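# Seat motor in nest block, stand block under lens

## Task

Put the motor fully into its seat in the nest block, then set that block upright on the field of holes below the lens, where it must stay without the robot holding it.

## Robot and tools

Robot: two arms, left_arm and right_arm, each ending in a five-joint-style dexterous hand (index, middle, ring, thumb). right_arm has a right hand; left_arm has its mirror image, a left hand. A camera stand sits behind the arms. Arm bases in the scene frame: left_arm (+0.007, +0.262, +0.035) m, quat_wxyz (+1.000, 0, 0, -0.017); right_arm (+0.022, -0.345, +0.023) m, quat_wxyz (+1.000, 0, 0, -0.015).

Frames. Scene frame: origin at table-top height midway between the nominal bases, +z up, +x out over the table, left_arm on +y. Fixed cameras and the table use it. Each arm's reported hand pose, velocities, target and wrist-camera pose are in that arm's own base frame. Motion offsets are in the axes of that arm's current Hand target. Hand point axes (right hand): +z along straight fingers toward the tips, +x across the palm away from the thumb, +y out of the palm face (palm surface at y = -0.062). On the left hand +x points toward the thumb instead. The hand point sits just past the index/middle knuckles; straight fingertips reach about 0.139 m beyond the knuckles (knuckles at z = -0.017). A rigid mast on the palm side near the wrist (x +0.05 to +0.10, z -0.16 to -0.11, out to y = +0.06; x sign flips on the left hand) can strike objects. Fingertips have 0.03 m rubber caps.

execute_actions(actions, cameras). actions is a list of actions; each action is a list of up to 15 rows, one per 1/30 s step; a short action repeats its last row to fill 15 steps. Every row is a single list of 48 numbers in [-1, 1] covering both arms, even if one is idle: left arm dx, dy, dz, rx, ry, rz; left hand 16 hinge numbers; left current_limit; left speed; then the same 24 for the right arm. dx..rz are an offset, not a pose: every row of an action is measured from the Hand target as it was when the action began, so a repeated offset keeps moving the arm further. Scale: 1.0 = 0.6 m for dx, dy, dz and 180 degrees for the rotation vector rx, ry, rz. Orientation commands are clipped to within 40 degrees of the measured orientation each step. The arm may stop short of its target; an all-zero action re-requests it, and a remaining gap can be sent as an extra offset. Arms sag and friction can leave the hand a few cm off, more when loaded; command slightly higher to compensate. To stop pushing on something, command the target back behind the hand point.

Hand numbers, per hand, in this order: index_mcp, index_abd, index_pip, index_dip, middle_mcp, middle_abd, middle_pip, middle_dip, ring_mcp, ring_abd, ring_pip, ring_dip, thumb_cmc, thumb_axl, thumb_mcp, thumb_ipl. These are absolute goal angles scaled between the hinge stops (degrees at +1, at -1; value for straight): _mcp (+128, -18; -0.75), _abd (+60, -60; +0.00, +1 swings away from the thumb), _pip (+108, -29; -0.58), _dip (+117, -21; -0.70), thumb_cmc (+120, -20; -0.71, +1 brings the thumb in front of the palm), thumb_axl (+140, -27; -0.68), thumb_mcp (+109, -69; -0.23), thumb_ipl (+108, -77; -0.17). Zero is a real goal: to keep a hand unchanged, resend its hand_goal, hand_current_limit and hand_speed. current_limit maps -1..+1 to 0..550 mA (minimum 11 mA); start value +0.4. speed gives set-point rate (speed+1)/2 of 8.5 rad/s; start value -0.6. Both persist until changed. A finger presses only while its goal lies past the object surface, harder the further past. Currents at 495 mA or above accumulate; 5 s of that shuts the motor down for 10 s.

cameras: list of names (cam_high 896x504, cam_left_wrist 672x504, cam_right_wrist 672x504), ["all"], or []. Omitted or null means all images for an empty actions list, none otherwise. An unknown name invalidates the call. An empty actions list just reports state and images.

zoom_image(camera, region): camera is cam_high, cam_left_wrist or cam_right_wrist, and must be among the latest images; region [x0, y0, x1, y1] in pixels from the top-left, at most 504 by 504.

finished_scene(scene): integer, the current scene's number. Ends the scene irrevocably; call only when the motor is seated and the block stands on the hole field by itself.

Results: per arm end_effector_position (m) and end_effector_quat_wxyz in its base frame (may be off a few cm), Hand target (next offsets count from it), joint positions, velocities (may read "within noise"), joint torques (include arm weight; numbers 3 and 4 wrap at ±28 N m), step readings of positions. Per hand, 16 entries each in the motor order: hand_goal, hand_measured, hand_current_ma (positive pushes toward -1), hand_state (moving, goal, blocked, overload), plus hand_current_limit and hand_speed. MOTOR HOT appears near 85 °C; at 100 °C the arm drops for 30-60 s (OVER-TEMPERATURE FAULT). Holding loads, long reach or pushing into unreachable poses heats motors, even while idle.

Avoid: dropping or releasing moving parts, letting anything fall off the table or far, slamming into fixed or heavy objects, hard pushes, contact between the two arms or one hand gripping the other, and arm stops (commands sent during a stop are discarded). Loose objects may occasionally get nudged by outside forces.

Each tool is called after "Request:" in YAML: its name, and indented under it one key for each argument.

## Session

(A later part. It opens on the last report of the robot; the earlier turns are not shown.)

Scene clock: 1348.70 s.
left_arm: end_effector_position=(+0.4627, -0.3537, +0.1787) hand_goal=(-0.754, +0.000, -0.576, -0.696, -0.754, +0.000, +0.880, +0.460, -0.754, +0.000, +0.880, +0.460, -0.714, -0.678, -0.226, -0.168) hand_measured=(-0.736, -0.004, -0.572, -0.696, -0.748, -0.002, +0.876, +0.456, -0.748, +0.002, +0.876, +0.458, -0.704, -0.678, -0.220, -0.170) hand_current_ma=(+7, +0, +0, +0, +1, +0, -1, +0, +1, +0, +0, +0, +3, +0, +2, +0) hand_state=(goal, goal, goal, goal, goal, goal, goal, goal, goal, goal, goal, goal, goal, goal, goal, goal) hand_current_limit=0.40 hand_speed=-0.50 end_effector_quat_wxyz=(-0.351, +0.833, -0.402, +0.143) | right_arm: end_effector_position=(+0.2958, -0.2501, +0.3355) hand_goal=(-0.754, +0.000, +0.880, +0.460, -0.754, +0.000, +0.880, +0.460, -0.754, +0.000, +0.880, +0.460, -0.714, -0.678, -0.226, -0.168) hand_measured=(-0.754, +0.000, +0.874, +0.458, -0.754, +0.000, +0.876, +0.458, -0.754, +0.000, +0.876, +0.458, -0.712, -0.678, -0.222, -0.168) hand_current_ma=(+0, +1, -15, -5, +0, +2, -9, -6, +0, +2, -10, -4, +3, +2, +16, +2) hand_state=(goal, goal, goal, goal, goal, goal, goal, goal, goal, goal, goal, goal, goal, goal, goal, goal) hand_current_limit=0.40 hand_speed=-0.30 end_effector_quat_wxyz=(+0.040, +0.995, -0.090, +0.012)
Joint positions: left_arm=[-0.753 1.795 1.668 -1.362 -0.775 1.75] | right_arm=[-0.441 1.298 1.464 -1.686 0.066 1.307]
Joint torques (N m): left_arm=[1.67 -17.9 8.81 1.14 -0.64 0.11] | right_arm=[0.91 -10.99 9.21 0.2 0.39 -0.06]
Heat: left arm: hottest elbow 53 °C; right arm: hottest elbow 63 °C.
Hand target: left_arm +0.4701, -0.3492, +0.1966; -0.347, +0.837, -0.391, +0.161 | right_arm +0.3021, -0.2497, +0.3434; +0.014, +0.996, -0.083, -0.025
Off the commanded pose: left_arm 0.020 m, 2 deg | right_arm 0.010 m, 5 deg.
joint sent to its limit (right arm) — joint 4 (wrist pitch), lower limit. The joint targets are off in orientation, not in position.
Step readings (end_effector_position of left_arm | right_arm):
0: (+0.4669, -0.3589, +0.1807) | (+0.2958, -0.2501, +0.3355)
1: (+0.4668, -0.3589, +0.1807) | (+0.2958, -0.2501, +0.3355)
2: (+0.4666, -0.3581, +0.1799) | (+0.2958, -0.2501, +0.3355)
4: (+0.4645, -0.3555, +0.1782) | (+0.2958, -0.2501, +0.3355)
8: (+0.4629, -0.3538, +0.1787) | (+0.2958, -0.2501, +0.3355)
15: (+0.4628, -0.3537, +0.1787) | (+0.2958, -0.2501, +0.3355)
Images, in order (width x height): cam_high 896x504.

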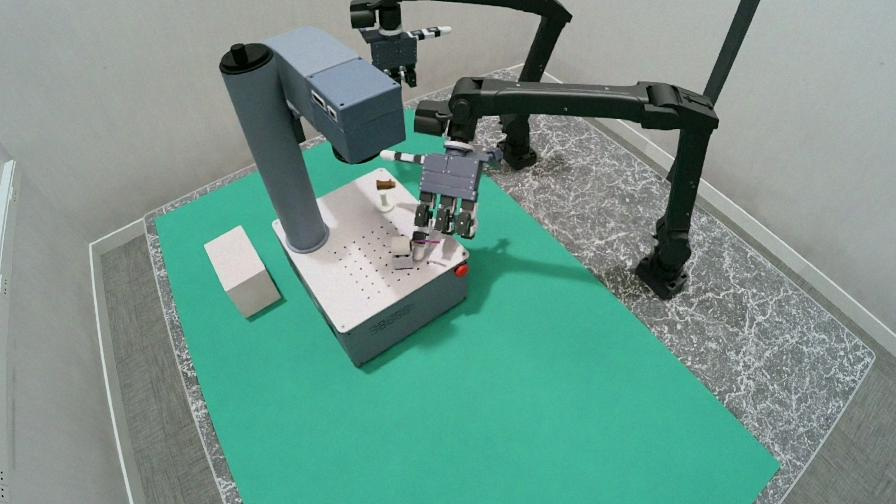

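Request:
execute_actions:
  actions:
    - [[0.0138,-0.0066,0.0066,0,0,0,-0.754,0,-0.576,-0.696,-0.754,0,0.88,0.46,-0.754,0,0.88,0.46,-0.714,-0.678,-0.226,-0.168,0.4,-0.5,0,0,0,0,0,0,-0.754,0,0.88,0.46,-0.754,0,0.88,0.46,-0.754,0,0.88,0.46,-0.714,-0.678,-0.226,-0.168,0.4,-0.3],[0.0276,-0.0131,0.0131,0,0,0,-0.754,0,-0.576,-0.696,-0.754,0,0.88,0.46,-0.754,0,0.88,0.46,-0.714,-0.678,-0.226,-0.168,0.4,-0.5,0,0,0,0,0,0,-0.754,0,0.88,0.46,-0.754,0,0.88,0.46,-0.754,0,0.88,0.46,-0.714,-0.678,-0.226,-0.168,0.4,-0.3],[0.0415,-0.0197,0.0197,0,0,0,-0.754,0,-0.576,-0.696,-0.754,0,0.88,0.46,-0.754,0,0.88,0.46,-0.714,-0.678,-0.226,-0.168,0.4,-0.5,0,0,0,0,0,0,-0.754,0,0.88,0.46,-0.754,0,0.88,0.46,-0.754,0,0.88,0.46,-0.714,-0.678,-0.226,-0.168,0.4,-0.3]]
  cameras: ["cam_high"]

Request:
zoom_image:
  camera: "cam_high"
  region: [370, 215, 440, 285]

Scene clock: 1354.40 s.
left_arm: end_effector_position=(+0.4770, -0.3496, +0.1840) hand_goal=(-0.754, +0.000, -0.576, -0.696, -0.754, +0.000, +0.880, +0.460, -0.754, +0.000, +0.880, +0.460, -0.714, -0.678, -0.226, -0.168) hand_measured=(-0.722, +0.012, -0.564, -0.694, -0.748, -0.002, +0.876, +0.456, -0.748, +0.002, +0.876, +0.458, -0.704, -0.678, -0.220, -0.170) hand_current_ma=(+24, +3, +3, +0, +1, +0, -1, +0, +1, +0, +0, +0, +3, +0, +2, +0) hand_state=(blocked, goal, goal, goal, goal, goal, goal, goal, goal, goal, goal, goal, goal, goal, goal, goal) hand_current_limit=0.40 hand_speed=-0.50 end_effector_quat_wxyz=(-0.350, +0.833, -0.404, +0.142) | right_arm: end_effector_position=(+0.2958, -0.2501, +0.3355) hand_goal=(-0.754, +0.000, +0.880, +0.460, -0.754, +0.000, +0.880, +0.460, -0.754, +0.000, +0.880, +0.460, -0.714, -0.678, -0.226, -0.168) hand_measured=(-0.754, +0.000, +0.874, +0.458, -0.754, +0.000, +0.876, +0.458, -0.754, +0.000, +0.876, +0.458, -0.712, -0.678, -0.222, -0.168) hand_current_ma=(+0, +1, -15, -5, +0, +2, -9, -6, +0, +2, -10, -4, +3, +2, +16, +2) hand_state=(goal, goal, goal, goal, goal, goal, goal, goal, goal, goal, goal, goal, goal, goal, goal, goal) hand_current_limit=0.40 hand_speed=-0.30 end_effector_quat_wxyz=(+0.040, +0.995, -0.090, +0.012)
Joint positions: left_arm=[-0.729 1.811 1.706 -1.362 -0.769 1.786] | right_arm=[-0.441 1.298 1.464 -1.686 0.066 1.307]
Joint torques (N m): left_arm=[1.61 -14.56 13.07 1.07 -0.74 0.08] | right_arm=[0.91 -10.93 9.18 0.2 0.4 -0.05]
Heat: left arm: hottest elbow 54 °C; right arm: hottest elbow 63 °C.
Hand target: left_arm +0.4989, -0.3577, +0.1966; -0.347, +0.837, -0.391, +0.161 | right_arm +0.3021, -0.2497, +0.3434; +0.014, +0.996, -0.083, -0.025
Off the commanded pose: left_arm 0.026 m, 3 deg | right_arm 0.010 m, 5 deg.
joint sent to its limit (right arm) — joint 4 (wrist pitch), lower limit. The joint targets are off in orientation, not in position.
Step readings (end_effector_position of left_arm | right_arm):
0: (+0.4627, -0.3537, +0.1787) | (+0.2958, -0.2501, +0.3355)
1: (+0.4628, -0.3534, +0.1787) | (+0.2958, -0.2501, +0.3355)
2: (+0.4630, -0.3532, +0.1789) | (+0.2958, -0.2501, +0.3355)
4: (+0.4657, -0.3539, +0.1811) | (+0.2958, -0.2501, +0.3355)
8: (+0.4747, -0.3523, +0.1844) | (+0.2958, -0.2501, +0.3355)
15: (+0.4771, -0.3496, +0.1840) | (+0.2958, -0.2501, +0.3355)
Images, in order (width x height): cam_high 896x504.

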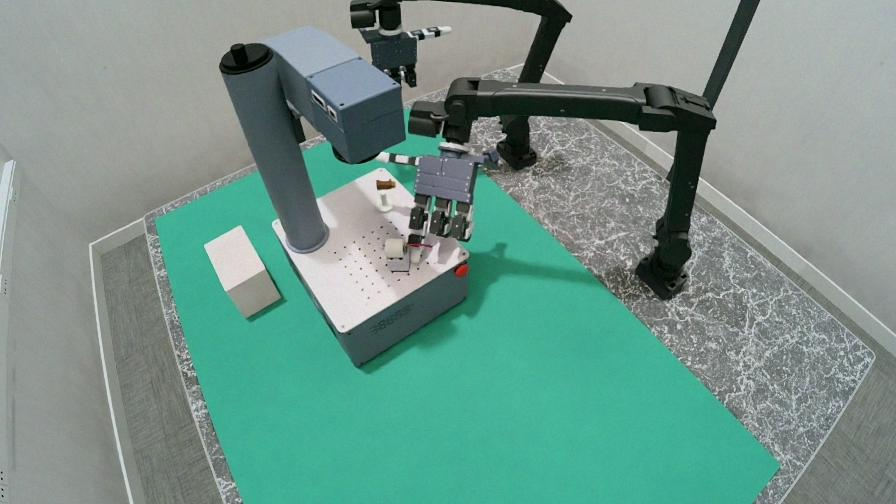

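Scaled by 7.200 from the camera's 896x504 image, which has a finer 1280x720 frame.

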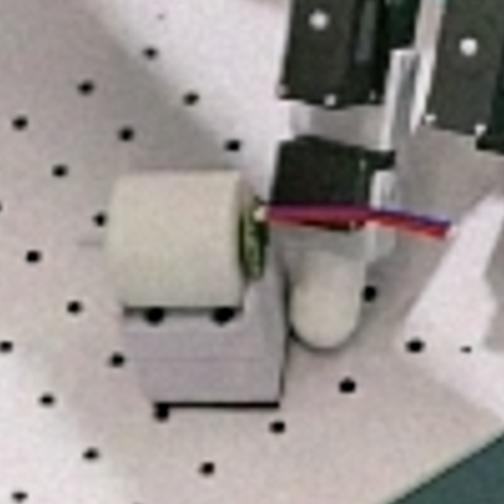

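Request:
execute_actions:
  actions:
    - [[0.0112,-0.0023,0.0047,0,0,0,-0.754,0,-0.576,-0.696,-0.754,0,0.88,0.46,-0.754,0,0.88,0.46,-0.714,-0.678,-0.226,-0.168,0.4,-0.5,0,0,0,0,0,0,-0.754,0,0.88,0.46,-0.754,0,0.88,0.46,-0.754,0,0.88,0.46,-0.714,-0.678,-0.226,-0.168,0.4,-0.3],[0.0224,-0.0047,0.0094,0,0,0,-0.754,0,-0.576,-0.696,-0.754,0,0.88,0.46,-0.754,0,0.88,0.46,-0.714,-0.678,-0.226,-0.168,0.4,-0.5,0,0,0,0,0,0,-0.754,0,0.88,0.46,-0.754,0,0.88,0.46,-0.754,0,0.88,0.46,-0.714,-0.678,-0.226,-0.168,0.4,-0.3],[0.0335,-0.007,0.014,0,0,0,-0.754,0,-0.576,-0.696,-0.754,0,0.88,0.46,-0.754,0,0.88,0.46,-0.714,-0.678,-0.226,-0.168,0.4,-0.5,0,0,0,0,0,0,-0.754,0,0.88,0.46,-0.754,0,0.88,0.46,-0.754,0,0.88,0.46,-0.714,-0.678,-0.226,-0.168,0.4,-0.3]]
  cameras: ["cam_high"]

Request:
zoom_image:
  camera: "cam_high"
  region: [370, 215, 440, 285]

Scene clock: 1358.57 s.
left_arm: end_effector_position=(+0.4990, -0.3625, +0.1804) hand_goal=(-0.754, +0.000, -0.576, -0.696, -0.754, +0.000, +0.880, +0.460, -0.754, +0.000, +0.880, +0.460, -0.714, -0.678, -0.226, -0.168) hand_measured=(-0.726, +0.028, -0.568, -0.694, -0.748, -0.002, +0.876, +0.456, -0.748, +0.002, +0.876, +0.458, -0.704, -0.678, -0.220, -0.170) hand_current_ma=(+17, +12, +1, +0, +1, +0, -1, +0, +1, +0, +0, +0, +3, +0, +2, +0) hand_state=(blocked, blocked, goal, goal, goal, goal, goal, goal, goal, goal, goal, goal, goal, goal, goal, goal) hand_current_limit=0.40 hand_speed=-0.50 end_effector_quat_wxyz=(-0.349, +0.833, -0.402, +0.146) | right_arm: end_effector_position=(+0.2958, -0.2501, +0.3355) hand_goal=(-0.754, +0.000, +0.880, +0.460, -0.754, +0.000, +0.880, +0.460, -0.754, +0.000, +0.880, +0.460, -0.714, -0.678, -0.226, -0.168) hand_measured=(-0.754, +0.000, +0.874, +0.458, -0.754, +0.000, +0.876, +0.458, -0.754, +0.000, +0.876, +0.458, -0.712, -0.678, -0.222, -0.168) hand_current_ma=(+0, +1, -15, -5, +0, +2, -9, -6, +0, +2, -10, -4, +3, +2, +16, +2) hand_state=(goal, goal, goal, goal, goal, goal, goal, goal, goal, goal, goal, goal, goal, goal, goal, goal) hand_current_limit=0.40 hand_speed=-0.30 end_effector_quat_wxyz=(+0.040, +0.995, -0.090, +0.012)
Joint positions: left_arm=[-0.721 1.873 1.785 -1.362 -0.769 1.798] | right_arm=[-0.441 1.298 1.464 -1.686 0.066 1.307]
Joint torques (N m): left_arm=[1.85 -15.62 12.96 0.73 -0.66 0.08] | right_arm=[0.91 -10.99 9.21 0.17 0.4 -0.06]
Heat: left arm: hottest elbow 55 °C; right arm: hottest elbow 63 °C.
Hand target: left_arm +0.5188, -0.3673, +0.1935; -0.347, +0.837, -0.391, +0.161 | right_arm +0.3021, -0.2497, +0.3434; +0.014, +0.996, -0.083, -0.025
Off the commanded pose: left_arm 0.024 m, 2 deg | right_arm 0.010 m, 5 deg.
joint sent to its limit (right arm) — joint 4 (wrist pitch), lower limit. The joint targets are off in orientation, not in position.
Step readings (end_effector_position of left_arm | right_arm):
0: (+0.4770, -0.3496, +0.1840) | (+0.2958, -0.2501, +0.3355)
1: (+0.4774, -0.3499, +0.1841) | (+0.2958, -0.2501, +0.3355)
2: (+0.4788, -0.3512, +0.1844) | (+0.2958, -0.2501, +0.3355)
4: (+0.4860, -0.3563, +0.1850) | (+0.2958, -0.2501, +0.3355)
8: (+0.4979, -0.3622, +0.1809) | (+0.2958, -0.2501, +0.3355)
15: (+0.4990, -0.3625, +0.1804) | (+0.2958, -0.2501, +0.3355)
Images, in order (width x height): cam_high 896x504.

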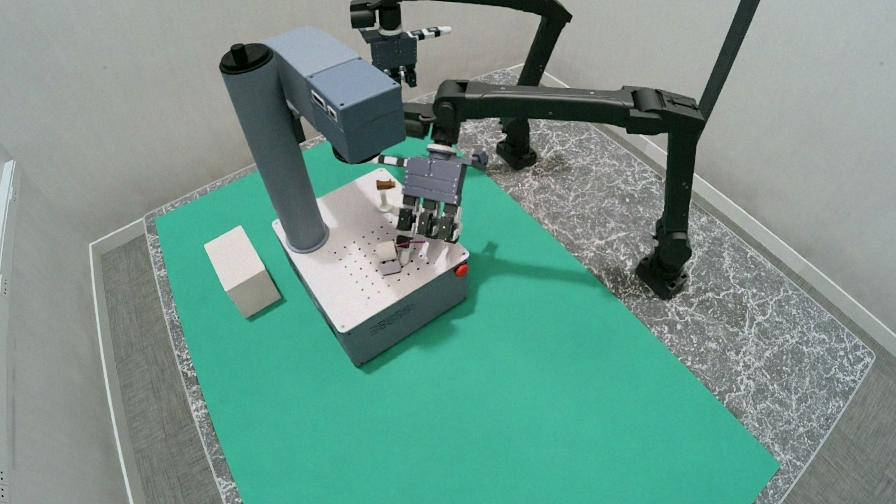

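Scaled by 7.200 from the camera's 896x504 image, which has a finer 1280x720 frame.

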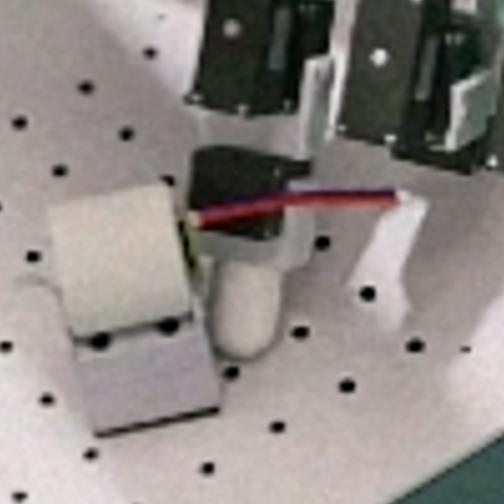

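Request:
execute_actions:
  actions: []

Request:
zoom_image:
  camera: "cam_high"
  region: [360, 215, 440, 285]

Scene clock: 1362.77 s.
left_arm: end_effector_position=(+0.4989, -0.3625, +0.1804) hand_goal=(-0.754, +0.000, -0.576, -0.696, -0.754, +0.000, +0.880, +0.460, -0.754, +0.000, +0.880, +0.460, -0.714, -0.678, -0.226, -0.168) hand_measured=(-0.726, +0.028, -0.568, -0.694, -0.748, -0.002, +0.876, +0.456, -0.748, +0.002, +0.876, +0.458, -0.704, -0.678, -0.220, -0.170) hand_current_ma=(+17, +12, +1, +0, +1, +0, -1, +0, +1, +0, +0, +0, +3, +0, +2, +0) hand_state=(blocked, blocked, goal, goal, goal, goal, goal, goal, goal, goal, goal, goal, goal, goal, goal, goal) hand_current_limit=0.40 hand_speed=-0.50 end_effector_quat_wxyz=(-0.350, +0.833, -0.403, +0.146) | right_arm: end_effector_position=(+0.2958, -0.2501, +0.3355) hand_goal=(-0.754, +0.000, +0.880, +0.460, -0.754, +0.000, +0.880, +0.460, -0.754, +0.000, +0.880, +0.460, -0.714, -0.678, -0.226, -0.168) hand_measured=(-0.754, +0.000, +0.874, +0.458, -0.754, +0.000, +0.876, +0.458, -0.754, +0.000, +0.876, +0.458, -0.712, -0.678, -0.222, -0.168) hand_current_ma=(+0, +1, -15, -5, +0, +2, -9, -6, +0, +2, -10, -4, +3, +2, +16, +2) hand_state=(goal, goal, goal, goal, goal, goal, goal, goal, goal, goal, goal, goal, goal, goal, goal, goal) hand_current_limit=0.40 hand_speed=-0.30 end_effector_quat_wxyz=(+0.040, +0.995, -0.090, +0.012)
Joint positions: left_arm=[-0.721 1.873 1.785 -1.362 -0.769 1.799] | right_arm=[-0.441 1.298 1.464 -1.686 0.066 1.307]
Joint velocities: within noise
Joint torques (N m): left_arm=[1.55 -15.74 12.93 0.79 -0.67 0.08] | right_arm=[0.85 -10.93 9.18 0.21 0.4 -0.06]
Heat: left arm: hottest elbow 56 °C; right arm: hottest elbow 63 °C.
Hand target: left_arm +0.5187, -0.3673, +0.1935; -0.347, +0.837, -0.391, +0.161 | right_arm +0.3021, -0.2497, +0.3434; +0.014, +0.996, -0.083, -0.025
Off the commanded pose: left_arm 0.024 m, 2 deg | right_arm 0.010 m, 5 deg.

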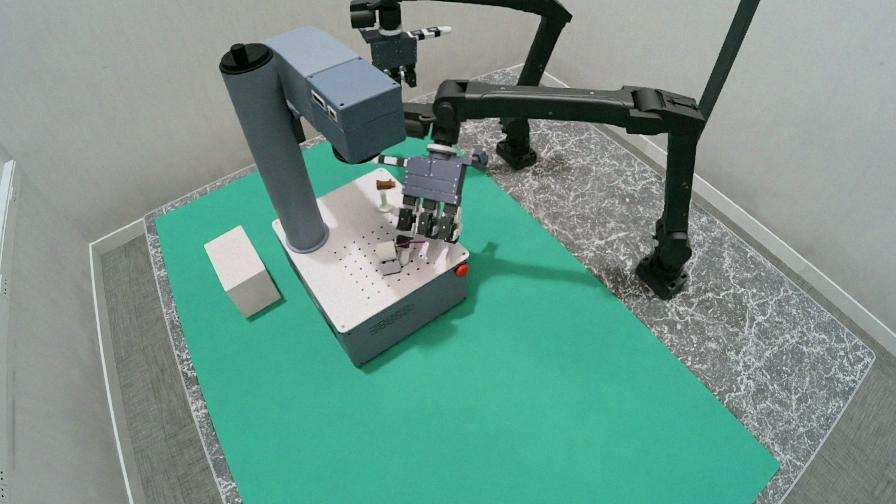

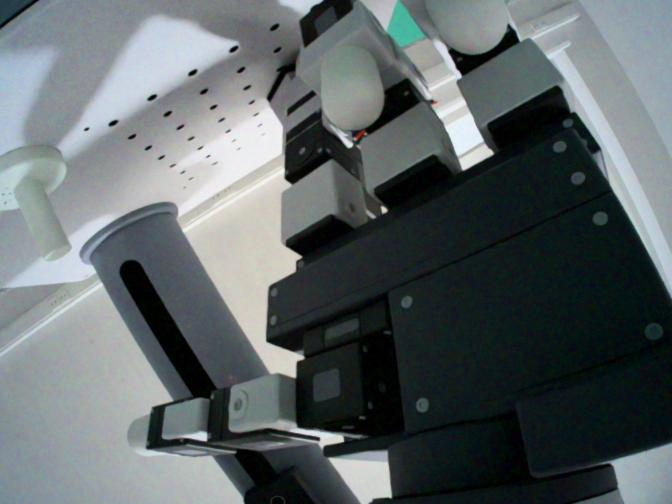

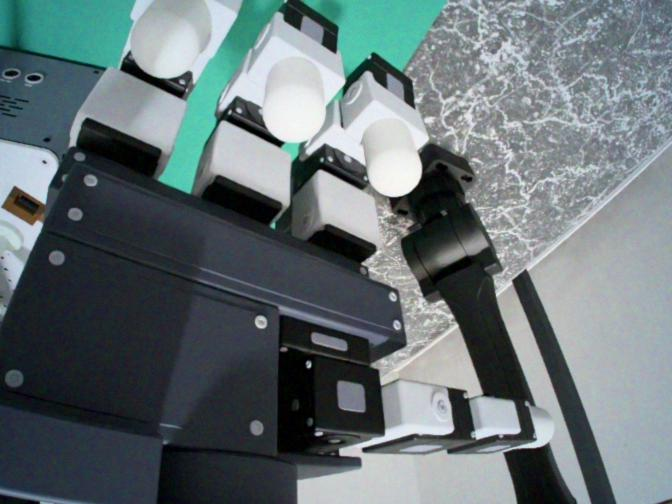

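Scaled by 6.300 from the camera's 896x504 image, which has a finer 1280x720 frame.

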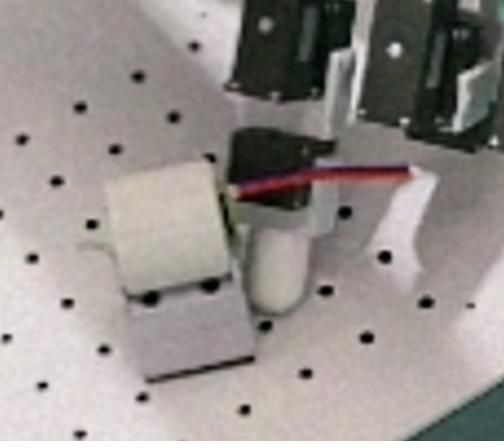

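Request:
execute_actions:
  actions:
    - [[-0.0108,0.0048,-0.0048,0,0,0,-0.754,0,-0.576,-0.696,-0.754,0,0.88,0.46,-0.754,0,0.88,0.46,-0.714,-0.678,-0.226,-0.168,0.4,-0.5,0,0,0,0,0,0,-0.754,0,0.88,0.46,-0.754,0,0.88,0.46,-0.754,0,0.88,0.46,-0.714,-0.678,-0.226,-0.168,0.4,-0.3]]
    - [[-0.0108,0.0048,-0.0048,0,0,0,-0.754,0,-0.576,-0.696,-0.754,0,0.88,0.46,-0.754,0,0.88,0.46,-0.714,-0.678,-0.226,-0.168,0.4,-0.5,0,0,0,0,0,0,-0.754,0,0.88,0.46,-0.754,0,0.88,0.46,-0.754,0,0.88,0.46,-0.714,-0.678,-0.226,-0.168,0.4,-0.3]]
    - [[-0.0108,0.0048,-0.0048,0,0,0,-0.754,0,-0.576,-0.696,-0.754,0,0.88,0.46,-0.754,0,0.88,0.46,-0.714,-0.678,-0.226,-0.168,0.4,-0.5,0,0,0,0,0,0,-0.754,0,0.88,0.46,-0.754,0,0.88,0.46,-0.754,0,0.88,0.46,-0.714,-0.678,-0.226,-0.168,0.4,-0.3]]
  cameras: ["cam_high"]

Request:
zoom_image:
  camera: "cam_high"
  region: [360, 215, 440, 285]

Scene clock: 1369.43 s.
left_arm: end_effector_position=(+0.4940, -0.3599, +0.1776) hand_goal=(-0.754, +0.000, -0.576, -0.696, -0.754, +0.000, +0.880, +0.460, -0.754, +0.000, +0.880, +0.460, -0.714, -0.678, -0.226, -0.168) hand_measured=(-0.746, -0.002, -0.574, -0.696, -0.748, -0.002, +0.876, +0.456, -0.748, +0.002, +0.876, +0.458, -0.704, -0.678, -0.220, -0.170) hand_current_ma=(+1, +0, +0, +0, +1, +0, -1, +0, +1, +0, +0, +0, +3, +0, +2, +0) hand_state=(goal, goal, goal, goal, goal, goal, goal, goal, goal, goal, goal, goal, goal, goal, goal, goal) hand_current_limit=0.40 hand_speed=-0.50 end_effector_quat_wxyz=(-0.351, +0.834, -0.401, +0.143) | right_arm: end_effector_position=(+0.2958, -0.2501, +0.3355) hand_goal=(-0.754, +0.000, +0.880, +0.460, -0.754, +0.000, +0.880, +0.460, -0.754, +0.000, +0.880, +0.460, -0.714, -0.678, -0.226, -0.168) hand_measured=(-0.754, +0.000, +0.874, +0.458, -0.754, +0.000, +0.876, +0.458, -0.754, +0.000, +0.876, +0.458, -0.712, -0.678, -0.222, -0.168) hand_current_ma=(+0, +1, -15, -5, +0, +2, -9, -6, +0, +2, -10, -4, +3, +2, +16, +2) hand_state=(goal, goal, goal, goal, goal, goal, goal, goal, goal, goal, goal, goal, goal, goal, goal, goal) hand_current_limit=0.40 hand_speed=-0.30 end_effector_quat_wxyz=(+0.040, +0.995, -0.090, +0.012)
Joint positions: left_arm=[-0.724 1.864 1.764 -1.361 -0.772 1.789] | right_arm=[-0.441 1.298 1.464 -1.686 0.066 1.307]
Joint torques (N m): left_arm=[0.67 -18.67 8.68 0.99 -0.66 -0.04] | right_arm=[0.91 -10.93 9.17 0.21 0.4 -0.05]
Heat: left arm: hottest elbow 57 °C; right arm: hottest elbow 63 °C.
Hand target: left_arm +0.4969, -0.3603, +0.1936; -0.347, +0.837, -0.391, +0.161 | right_arm +0.3021, -0.2497, +0.3434; +0.014, +0.996, -0.083, -0.025
Off the commanded pose: left_arm 0.016 m, 2 deg | right_arm 0.010 m, 5 deg.
joint sent to its limit (right arm) — joint 4 (wrist pitch), lower limit. The joint targets are off in orientation, not in position.
Step readings (end_effector_position of left_arm | right_arm):
0: (+0.4989, -0.3625, +0.1804) | (+0.2958, -0.2501, +0.3355)
1: (+0.4989, -0.3625, +0.1804) | (+0.2958, -0.2501, +0.3355)
2: (+0.4989, -0.3625, +0.1804) | (+0.2958, -0.2501, +0.3355)
4: (+0.4989, -0.3625, +0.1804) | (+0.2958, -0.2501, +0.3355)
8: (+0.4989, -0.3625, +0.1804) | (+0.2958, -0.2501, +0.3355)
15: (+0.4989, -0.3625, +0.1804) | (+0.2958, -0.2501, +0.3355)
16: (+0.4989, -0.3625, +0.1804) | (+0.2958, -0.2501, +0.3355)
17: (+0.4989, -0.3625, +0.1804) | (+0.2958, -0.2501, +0.3355)
19: (+0.4989, -0.3625, +0.1804) | (+0.2958, -0.2501, +0.3355)
23: (+0.4989, -0.3625, +0.1804) | (+0.2958, -0.2501, +0.3355)
30: (+0.4989, -0.3625, +0.1804) | (+0.2958, -0.2501, +0.3355)
31: (+0.4984, -0.3622, +0.1798) | (+0.2958, -0.2501, +0.3355)
32: (+0.4972, -0.3617, +0.1793) | (+0.2958, -0.2501, +0.3355)
34: (+0.4943, -0.3606, +0.1784) | (+0.2958, -0.2501, +0.3355)
38: (+0.4938, -0.3599, +0.1776) | (+0.2958, -0.2501, +0.3355)
45: (+0.4940, -0.3599, +0.1776) | (+0.2958, -0.2501, +0.3355)
Images, in order (width x height): cam_high 896x504.

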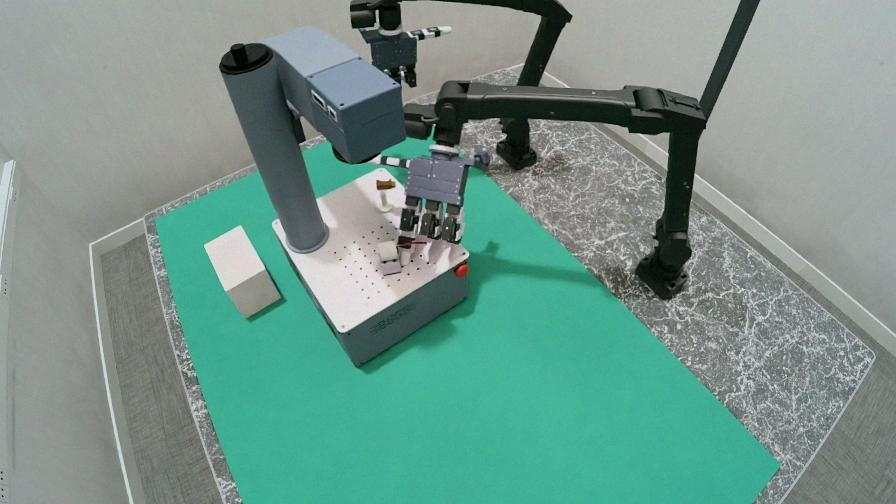

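Scaled by 6.300 from the camera's 896x504 image, which has a finer 1280x720 frame.

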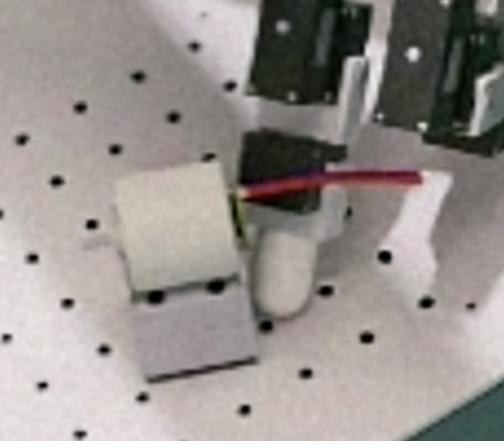

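Request:
execute_actions:
  actions:
    - [[-0.0108,0.0048,-0.0048,0,0,0,-0.754,0,-0.576,-0.696,-0.754,0,0.88,0.46,-0.754,0,0.88,0.46,-0.714,-0.678,-0.226,-0.168,0.4,-0.5,0,0,0,0,0,0,-0.754,0,0.88,0.46,-0.754,0,0.88,0.46,-0.754,0,0.88,0.46,-0.714,-0.678,-0.226,-0.168,0.4,-0.3]]
  cameras: ["cam_high"]

Request:
zoom_image:
  camera: "cam_high"
  region: [360, 215, 440, 285]

Scene clock: 1373.00 s.
left_arm: end_effector_position=(+0.4891, -0.3556, +0.1755) hand_goal=(-0.754, +0.000, -0.576, -0.696, -0.754, +0.000, +0.880, +0.460, -0.754, +0.000, +0.880, +0.460, -0.714, -0.678, -0.226, -0.168) hand_measured=(-0.758, -0.010, -0.580, -0.698, -0.748, -0.002, +0.876, +0.456, -0.748, +0.002, +0.876, +0.458, -0.704, -0.678, -0.220, -0.170) hand_current_ma=(+0, -2, +0, +0, +1, +0, -1, +0, +1, +0, +0, +0, +3, +0, +2, +0) hand_state=(goal, goal, goal, goal, goal, goal, goal, goal, goal, goal, goal, goal, goal, goal, goal, goal) hand_current_limit=0.40 hand_speed=-0.50 end_effector_quat_wxyz=(-0.352, +0.835, -0.399, +0.142) | right_arm: end_effector_position=(+0.2958, -0.2501, +0.3355) hand_goal=(-0.754, +0.000, +0.880, +0.460, -0.754, +0.000, +0.880, +0.460, -0.754, +0.000, +0.880, +0.460, -0.714, -0.678, -0.226, -0.168) hand_measured=(-0.754, +0.000, +0.874, +0.458, -0.754, +0.000, +0.876, +0.458, -0.754, +0.000, +0.876, +0.458, -0.712, -0.678, -0.222, -0.168) hand_current_ma=(+0, +1, -15, -5, +0, +2, -9, -6, +0, +2, -10, -4, +3, +2, +16, +2) hand_state=(goal, goal, goal, goal, goal, goal, goal, goal, goal, goal, goal, goal, goal, goal, goal, goal) hand_current_limit=0.40 hand_speed=-0.30 end_effector_quat_wxyz=(+0.040, +0.995, -0.090, +0.012)
Joint positions: left_arm=[-0.725 1.849 1.737 -1.356 -0.774 1.78] | right_arm=[-0.441 1.298 1.464 -1.686 0.066 1.307]
Joint torques (N m): left_arm=[0.56 -18.61 8.75 0.88 -0.61 -0.04] | right_arm=[0.91 -10.93 9.2 0.2 0.4 -0.06]
Heat: left arm: hottest elbow 56 °C; right arm: hottest elbow 63 °C.
Hand target: left_arm +0.4896, -0.3580, +0.1935; -0.347, +0.837, -0.391, +0.161 | right_arm +0.3021, -0.2497, +0.3434; +0.014, +0.996, -0.083, -0.025
Off the commanded pose: left_arm 0.018 m, 2 deg | right_arm 0.010 m, 5 deg.
joint sent to its limit (right arm) — joint 4 (wrist pitch), lower limit. The joint targets are off in orientation, not in position.
Step readings (end_effector_position of left_arm | right_arm):
0: (+0.4940, -0.3599, +0.1776) | (+0.2958, -0.2501, +0.3355)
1: (+0.4936, -0.3595, +0.1770) | (+0.2958, -0.2501, +0.3355)
2: (+0.4928, -0.3588, +0.1765) | (+0.2958, -0.2501, +0.3355)
4: (+0.4903, -0.3567, +0.1756) | (+0.2958, -0.2501, +0.3355)
8: (+0.4891, -0.3556, +0.1755) | (+0.2958, -0.2501, +0.3355)
15: (+0.4891, -0.3556, +0.1755) | (+0.2958, -0.2501, +0.3355)
Images, in order (width x height): cam_high 896x504.

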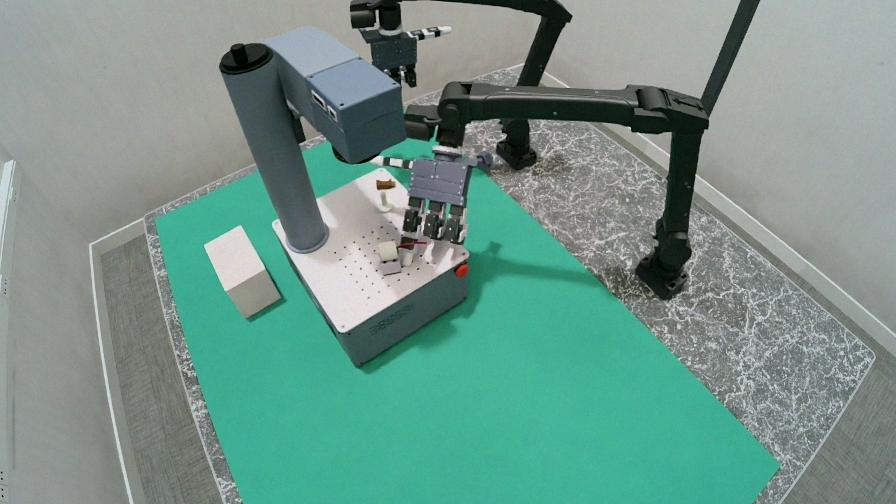

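Scaled by 6.300 from the camera's 896x504 image, which has a finer 1280x720 frame.

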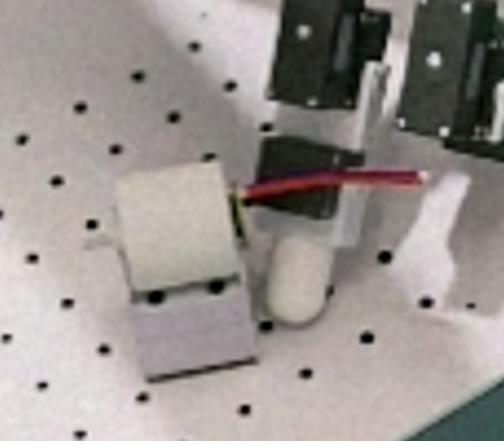

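Request:
execute_actions:
  actions:
    - [[0,0,-0.01,0,0,0,-0.754,0,-0.576,-0.696,-0.754,0,0.88,0.46,-0.754,0,0.88,0.46,-0.714,-0.678,-0.226,-0.168,0.4,-0.5,0,0,0,0,0,0,-0.754,0,0.88,0.46,-0.754,0,0.88,0.46,-0.754,0,0.88,0.46,-0.714,-0.678,-0.226,-0.168,0.4,-0.3],[0,0,-0.02,0,0,0,-0.754,0,-0.576,-0.696,-0.754,0,0.88,0.46,-0.754,0,0.88,0.46,-0.714,-0.678,-0.226,-0.168,0.4,-0.5,0,0,0,0,0,0,-0.754,0,0.88,0.46,-0.754,0,0.88,0.46,-0.754,0,0.88,0.46,-0.714,-0.678,-0.226,-0.168,0.4,-0.3],[0,0,-0.033,0,0,0,-0.754,0,-0.576,-0.696,-0.754,0,0.88,0.46,-0.754,0,0.88,0.46,-0.714,-0.678,-0.226,-0.168,0.4,-0.5,0,0,0,0,0,0,-0.754,0,0.88,0.46,-0.754,0,0.88,0.46,-0.754,0,0.88,0.46,-0.714,-0.678,-0.226,-0.168,0.4,-0.3]]
  cameras: ["cam_high"]

Request:
zoom_image:
  camera: "cam_high"
  region: [360, 215, 440, 285]

Scene clock: 1377.93 s.
left_arm: end_effector_position=(+0.4768, -0.3605, +0.1757) hand_goal=(-0.754, +0.000, -0.576, -0.696, -0.754, +0.000, +0.880, +0.460, -0.754, +0.000, +0.880, +0.460, -0.714, -0.678, -0.226, -0.168) hand_measured=(-0.758, -0.002, -0.582, -0.698, -0.748, -0.002, +0.876, +0.456, -0.748, +0.002, +0.876, +0.458, -0.704, -0.678, -0.220, -0.170) hand_current_ma=(-1, +0, -1, +0, +1, +0, -1, +0, +1, +0, +0, +0, +3, +0, +2, +0) hand_state=(goal, goal, goal, goal, goal, goal, goal, goal, goal, goal, goal, goal, goal, goal, goal, goal) hand_current_limit=0.40 hand_speed=-0.50 end_effector_quat_wxyz=(-0.355, +0.833, -0.401, +0.136) | right_arm: end_effector_position=(+0.2958, -0.2501, +0.3355) hand_goal=(-0.754, +0.000, +0.880, +0.460, -0.754, +0.000, +0.880, +0.460, -0.754, +0.000, +0.880, +0.460, -0.714, -0.678, -0.226, -0.168) hand_measured=(-0.754, +0.000, +0.874, +0.458, -0.754, +0.000, +0.876, +0.458, -0.754, +0.000, +0.876, +0.458, -0.712, -0.678, -0.222, -0.168) hand_current_ma=(+0, +1, -15, -5, +0, +2, -9, -6, +0, +2, -10, -4, +3, +2, +16, +2) hand_state=(goal, goal, goal, goal, goal, goal, goal, goal, goal, goal, goal, goal, goal, goal, goal, goal) hand_current_limit=0.40 hand_speed=-0.30 end_effector_quat_wxyz=(+0.040, +0.995, -0.090, +0.012)
Joint positions: left_arm=[-0.746 1.848 1.737 -1.394 -0.778 1.748] | right_arm=[-0.441 1.298 1.464 -1.686 0.066 1.307]
Joint torques (N m): left_arm=[0.15 -18.9 10.93 0.06 -0.57 -0.03] | right_arm=[0.85 -10.99 9.22 0.18 0.4 -0.06]
Heat: left arm: hottest elbow 55 °C; right arm: hottest elbow 63 °C.
Hand target: left_arm +0.4789, -0.3670, +0.2075; -0.347, +0.837, -0.391, +0.161 | right_arm +0.3021, -0.2497, +0.3434; +0.014, +0.996, -0.083, -0.025
Off the commanded pose: left_arm 0.033 m, 3 deg | right_arm 0.010 m, 5 deg.
joint sent to its limit (right arm) — joint 4 (wrist pitch), lower limit. The joint targets are off in orientation, not in position.
Step readings (end_effector_position of left_arm | right_arm):
0: (+0.4891, -0.3556, +0.1755) | (+0.2958, -0.2501, +0.3355)
1: (+0.4891, -0.3559, +0.1755) | (+0.2958, -0.2501, +0.3355)
2: (+0.4884, -0.3567, +0.1755) | (+0.2958, -0.2501, +0.3355)
4: (+0.4849, -0.3565, +0.1756) | (+0.2958, -0.2501, +0.3355)
8: (+0.4784, -0.3589, +0.1757) | (+0.2958, -0.2501, +0.3355)
15: (+0.4767, -0.3604, +0.1757) | (+0.2958, -0.2501, +0.3355)
Images, in order (width x height): cam_high 896x504.

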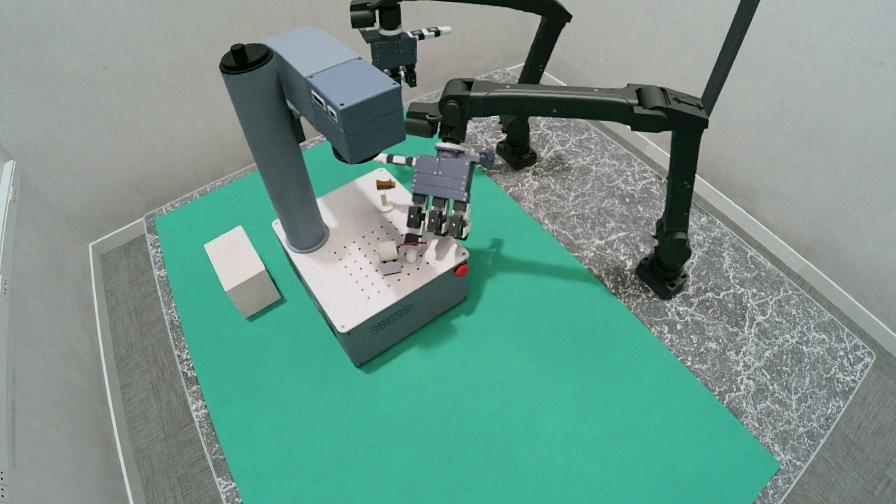

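Scaled by 6.300 from the camera's 896x504 image, which has a finer 1280x720 frame.

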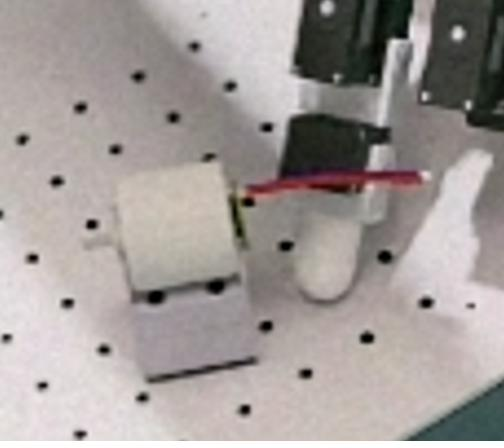

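Request:
execute_actions:
  actions:
    - [[-0.0033,0.021,-0.021,0,0,0,-0.754,0,-0.576,-0.696,-0.754,0,0.88,0.46,-0.754,0,0.88,0.46,-0.714,-0.678,-0.226,-0.168,0.4,-0.5,0,0,0,0,0,0,-0.754,0,0.88,0.46,-0.754,0,0.88,0.46,-0.754,0,0.88,0.46,-0.714,-0.678,-0.226,-0.168,0.4,-0.3],[-0.0067,0.0422,-0.0422,0,0,0,-0.754,0,-0.576,-0.696,-0.754,0,0.88,0.46,-0.754,0,0.88,0.46,-0.714,-0.678,-0.226,-0.168,0.4,-0.5,0,0,0,0,0,0,-0.754,0,0.88,0.46,-0.754,0,0.88,0.46,-0.754,0,0.88,0.46,-0.714,-0.678,-0.226,-0.168,0.4,-0.3]]
  cameras: ["cam_high"]

Request:
zoom_image:
  camera: "cam_high"
  region: [360, 215, 440, 285]

Scene clock: 1380.97 s.
left_arm: end_effector_position=(+0.4440, -0.3875, +0.1788) hand_goal=(-0.754, +0.000, -0.576, -0.696, -0.754, +0.000, +0.880, +0.460, -0.754, +0.000, +0.880, +0.460, -0.714, -0.678, -0.226, -0.168) hand_measured=(-0.748, -0.002, -0.576, -0.698, -0.748, -0.002, +0.876, +0.456, -0.748, +0.002, +0.876, +0.458, -0.704, -0.678, -0.220, -0.170) hand_current_ma=(+1, +0, +0, +0, +1, +0, -1, +0, +1, +0, +0, +0, +3, +0, +2, +0) hand_state=(goal, goal, goal, goal, goal, goal, goal, goal, goal, goal, goal, goal, goal, goal, goal, goal) hand_current_limit=0.40 hand_speed=-0.50 end_effector_quat_wxyz=(-0.354, +0.831, -0.405, +0.140) | right_arm: end_effector_position=(+0.2958, -0.2501, +0.3355) hand_goal=(-0.754, +0.000, +0.880, +0.460, -0.754, +0.000, +0.880, +0.460, -0.754, +0.000, +0.880, +0.460, -0.714, -0.678, -0.226, -0.168) hand_measured=(-0.754, +0.000, +0.874, +0.458, -0.754, +0.000, +0.876, +0.458, -0.754, +0.000, +0.876, +0.458, -0.712, -0.678, -0.222, -0.168) hand_current_ma=(+0, +1, -15, -5, +0, +2, -9, -6, +0, +2, -10, -4, +3, +2, +16, +2) hand_state=(goal, goal, goal, goal, goal, goal, goal, goal, goal, goal, goal, goal, goal, goal, goal, goal) hand_current_limit=0.40 hand_speed=-0.30 end_effector_quat_wxyz=(+0.040, +0.995, -0.090, +0.012)
Joint positions: left_arm=[-0.82 1.842 1.737 -1.455 -0.781 1.662] | right_arm=[-0.441 1.298 1.464 -1.686 0.066 1.307]
Joint torques (N m): left_arm=[0.97 -18.78 10.17 -0.03 -0.68 -0.07] | right_arm=[0.85 -10.93 9.21 0.18 0.4 -0.05]
Heat: left arm: hottest elbow 55 °C; right arm: hottest elbow 63 °C.
Hand target: left_arm +0.4488, -0.3870, +0.2076; -0.347, +0.837, -0.391, +0.161 | right_arm +0.3021, -0.2497, +0.3434; +0.014, +0.996, -0.083, -0.025
Off the commanded pose: left_arm 0.029 m, 3 deg | right_arm 0.010 m, 5 deg.
joint sent to its limit (right arm) — joint 4 (wrist pitch), lower limit. The joint targets are off in orientation, not in position.
Step readings (end_effector_position of left_arm | right_arm):
0: (+0.4768, -0.3605, +0.1757) | (+0.2958, -0.2501, +0.3355)
1: (+0.4756, -0.3615, +0.1757) | (+0.2958, -0.2501, +0.3355)
2: (+0.4729, -0.3623, +0.1762) | (+0.2958, -0.2501, +0.3355)
4: (+0.4649, -0.3658, +0.1768) | (+0.2958, -0.2501, +0.3355)
8: (+0.4482, -0.3822, +0.1785) | (+0.2958, -0.2501, +0.3355)
15: (+0.4422, -0.3893, +0.1788) | (+0.2958, -0.2501, +0.3355)
Images, in order (width x height): cam_high 896x504.

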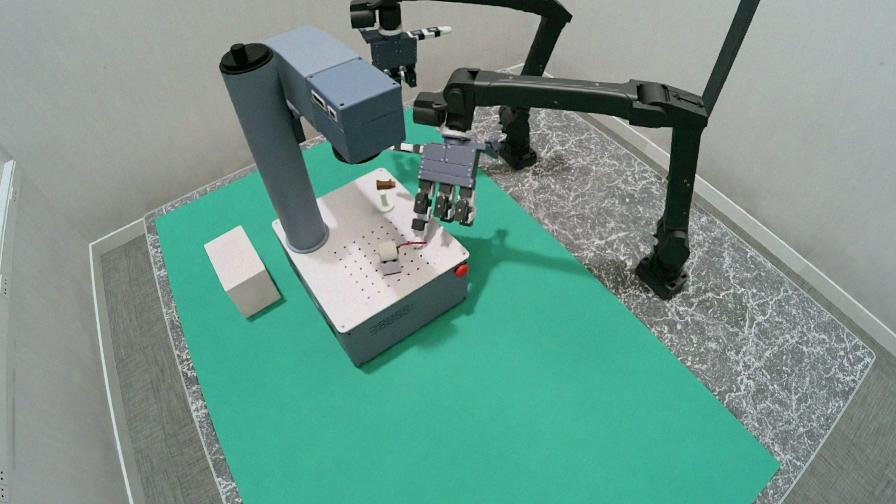

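Scaled by 6.300 from the camera's 896x504 image, which has a finer 1280x720 frame.

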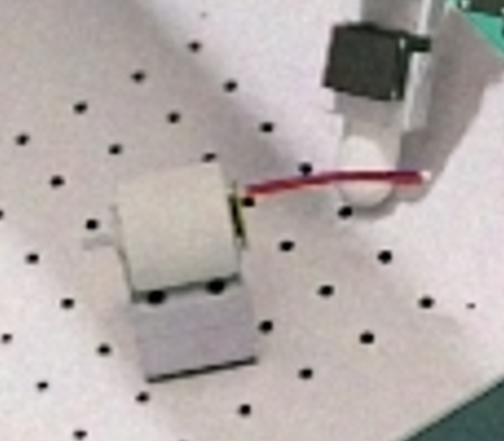

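Request:
execute_actions:
  actions:
    - [[-0.003,0.004,-0.044,0,0,0,-0.754,0,-0.576,-0.696,-0.754,0,0.88,0.46,-0.754,0,0.88,0.46,-0.714,-0.678,-0.226,-0.168,0.4,-0.5,0,0,0,0,0,0,-0.754,0,0.88,0.46,-0.754,0,0.88,0.46,-0.754,0,0.88,0.46,-0.714,-0.678,-0.226,-0.168,0.4,-0.3],[-0.006,0.008,-0.088,0,0,0,-0.754,0,-0.576,-0.696,-0.754,0,0.88,0.46,-0.754,0,0.88,0.46,-0.714,-0.678,-0.226,-0.168,0.4,-0.5,0,0,0,0,0,0,-0.754,0,0.88,0.46,-0.754,0,0.88,0.46,-0.754,0,0.88,0.46,-0.714,-0.678,-0.226,-0.168,0.4,-0.3]]
    - [[0,-0.06,-0.06,0,0,0,-0.754,0,-0.576,-0.696,-0.754,0,0.88,0.46,-0.754,0,0.88,0.46,-0.714,-0.678,-0.226,-0.168,0.4,-0.5,0,0,0,0,0,0,-0.754,0,0.88,0.46,-0.754,0,0.88,0.46,-0.754,0,0.88,0.46,-0.714,-0.678,-0.226,-0.168,0.4,-0.3]]
    - [[0,-0.06,-0.06,0,0,0,-0.754,0,-0.576,-0.696,-0.754,0,0.88,0.46,-0.754,0,0.88,0.46,-0.714,-0.678,-0.226,-0.168,0.4,-0.5,0,0,0,0,0,0,-0.754,0,0.88,0.46,-0.754,0,0.88,0.46,-0.754,0,0.88,0.46,-0.714,-0.678,-0.226,-0.168,0.4,-0.3]]
  cameras: ["cam_high"]

Request:
zoom_image:
  camera: "cam_high"
  region: [360, 215, 440, 285]

Scene clock: 1385.03 s.
left_arm: end_effector_position=(+0.4116, -0.4111, +0.3130) hand_goal=(-0.754, +0.000, -0.576, -0.696, -0.754, +0.000, +0.880, +0.460, -0.754, +0.000, +0.880, +0.460, -0.714, -0.678, -0.226, -0.168) hand_measured=(-0.746, -0.002, -0.576, -0.698, -0.748, -0.002, +0.876, +0.456, -0.748, +0.002, +0.876, +0.458, -0.704, -0.678, -0.220, -0.168) hand_current_ma=(+2, +0, +0, +0, +1, +0, -1, +0, +1, +0, +0, +0, +2, +0, +2, +0) hand_state=(goal, goal, goal, goal, goal, goal, goal, goal, goal, goal, goal, goal, goal, goal, goal, goal) hand_current_limit=0.40 hand_speed=-0.50 end_effector_quat_wxyz=(-0.329, +0.826, -0.416, +0.192) | right_arm: end_effector_position=(+0.2958, -0.2501, +0.3355) hand_goal=(-0.754, +0.000, +0.880, +0.460, -0.754, +0.000, +0.880, +0.460, -0.754, +0.000, +0.880, +0.460, -0.714, -0.678, -0.226, -0.168) hand_measured=(-0.754, +0.000, +0.874, +0.458, -0.754, +0.000, +0.876, +0.458, -0.754, +0.000, +0.876, +0.458, -0.712, -0.678, -0.222, -0.168) hand_current_ma=(+0, +1, -15, -5, +0, +2, -9, -6, +0, +2, -10, -4, +3, +2, +16, +2) hand_state=(goal, goal, goal, goal, goal, goal, goal, goal, goal, goal, goal, goal, goal, goal, goal, goal) hand_current_limit=0.40 hand_speed=-0.30 end_effector_quat_wxyz=(+0.040, +0.995, -0.090, +0.012)
Joint positions: left_arm=[-0.887 1.767 1.978 -1.673 -0.775 1.663] | right_arm=[-0.441 1.298 1.464 -1.686 0.066 1.307]
Joint torques (N m): left_arm=[1.26 -16.91 12.03 0.24 -0.62 0.11] | right_arm=[0.85 -10.99 9.2 0.2 0.4 -0.06]
Heat: left arm: hottest elbow 55 °C; right arm: hottest elbow 63 °C.
Hand target: left_arm +0.4156, -0.4105, +0.3432; -0.347, +0.837, -0.391, +0.161 | right_arm +0.3021, -0.2497, +0.3434; +0.014, +0.996, -0.083, -0.025
Off the commanded pose: left_arm 0.030 m, 5 deg | right_arm 0.010 m, 5 deg.
joint sent to its limit (left arm) — joint 4 (wrist pitch), lower limit. The joint targets are off in orientation, not in position.
joint sent to its limit (right arm) — joint 4 (wrist pitch), lower limit. The joint targets are off in orientation, not in position.
Step readings (end_effector_position of left_arm | right_arm):
0: (+0.4440, -0.3876, +0.1788) | (+0.2958, -0.2501, +0.3355)
1: (+0.4424, -0.3867, +0.1789) | (+0.2958, -0.2501, +0.3355)
2: (+0.4379, -0.3849, +0.1807) | (+0.2958, -0.2501, +0.3355)
4: (+0.4249, -0.3827, +0.1854) | (+0.2958, -0.2501, +0.3355)
8: (+0.4081, -0.3977, +0.1995) | (+0.2958, -0.2501, +0.3355)
15: (+0.4046, -0.4069, +0.2079) | (+0.2958, -0.2501, +0.3355)
16: (+0.4044, -0.4060, +0.2101) | (+0.2958, -0.2501, +0.3355)
17: (+0.4034, -0.4042, +0.2147) | (+0.2958, -0.2501, +0.3355)
19: (+0.4047, -0.4041, +0.2274) | (+0.2958, -0.2501, +0.3355)
23: (+0.4094, -0.4091, +0.2562) | (+0.2958, -0.2501, +0.3355)
30: (+0.4104, -0.4093, +0.2682) | (+0.2958, -0.2501, +0.3355)
31: (+0.4100, -0.4093, +0.2694) | (+0.2958, -0.2501, +0.3355)
32: (+0.4101, -0.4095, +0.2722) | (+0.2958, -0.2501, +0.3355)
34: (+0.4116, -0.4108, +0.2810) | (+0.2958, -0.2501, +0.3355)
38: (+0.4124, -0.4118, +0.3012) | (+0.2958, -0.2501, +0.3355)
45: (+0.4118, -0.4113, +0.3131) | (+0.2958, -0.2501, +0.3355)
Images, in order (width x height): cam_high 896x504.

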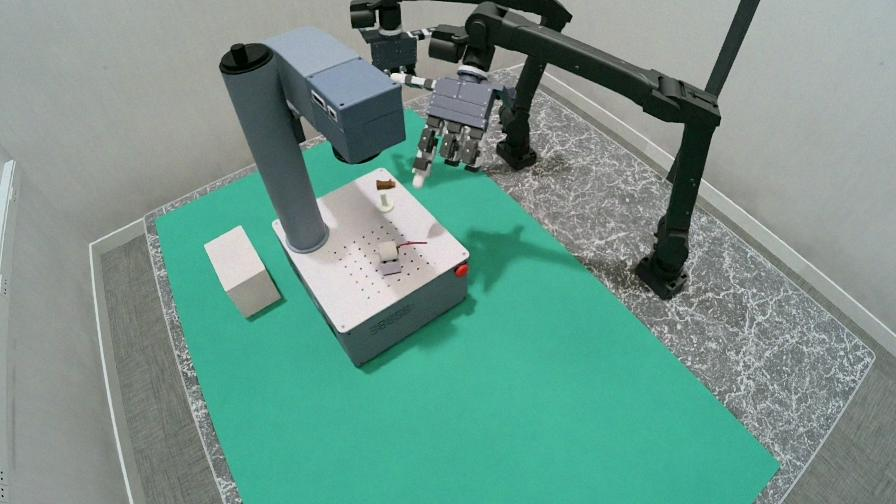

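Scaled by 6.300 from the camera's 896x504 image, which has a finer 1280x720 frame.

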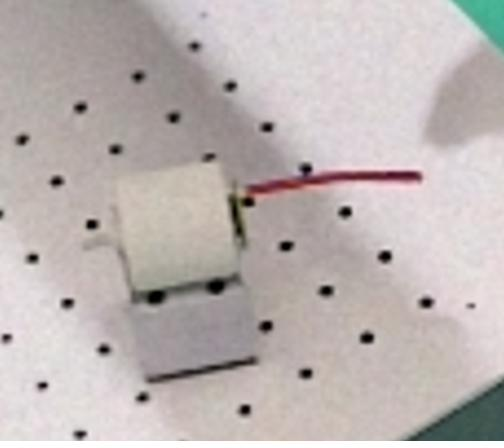

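Request:
finished_scene:
  scene: 2

The scene is finished: the task was done.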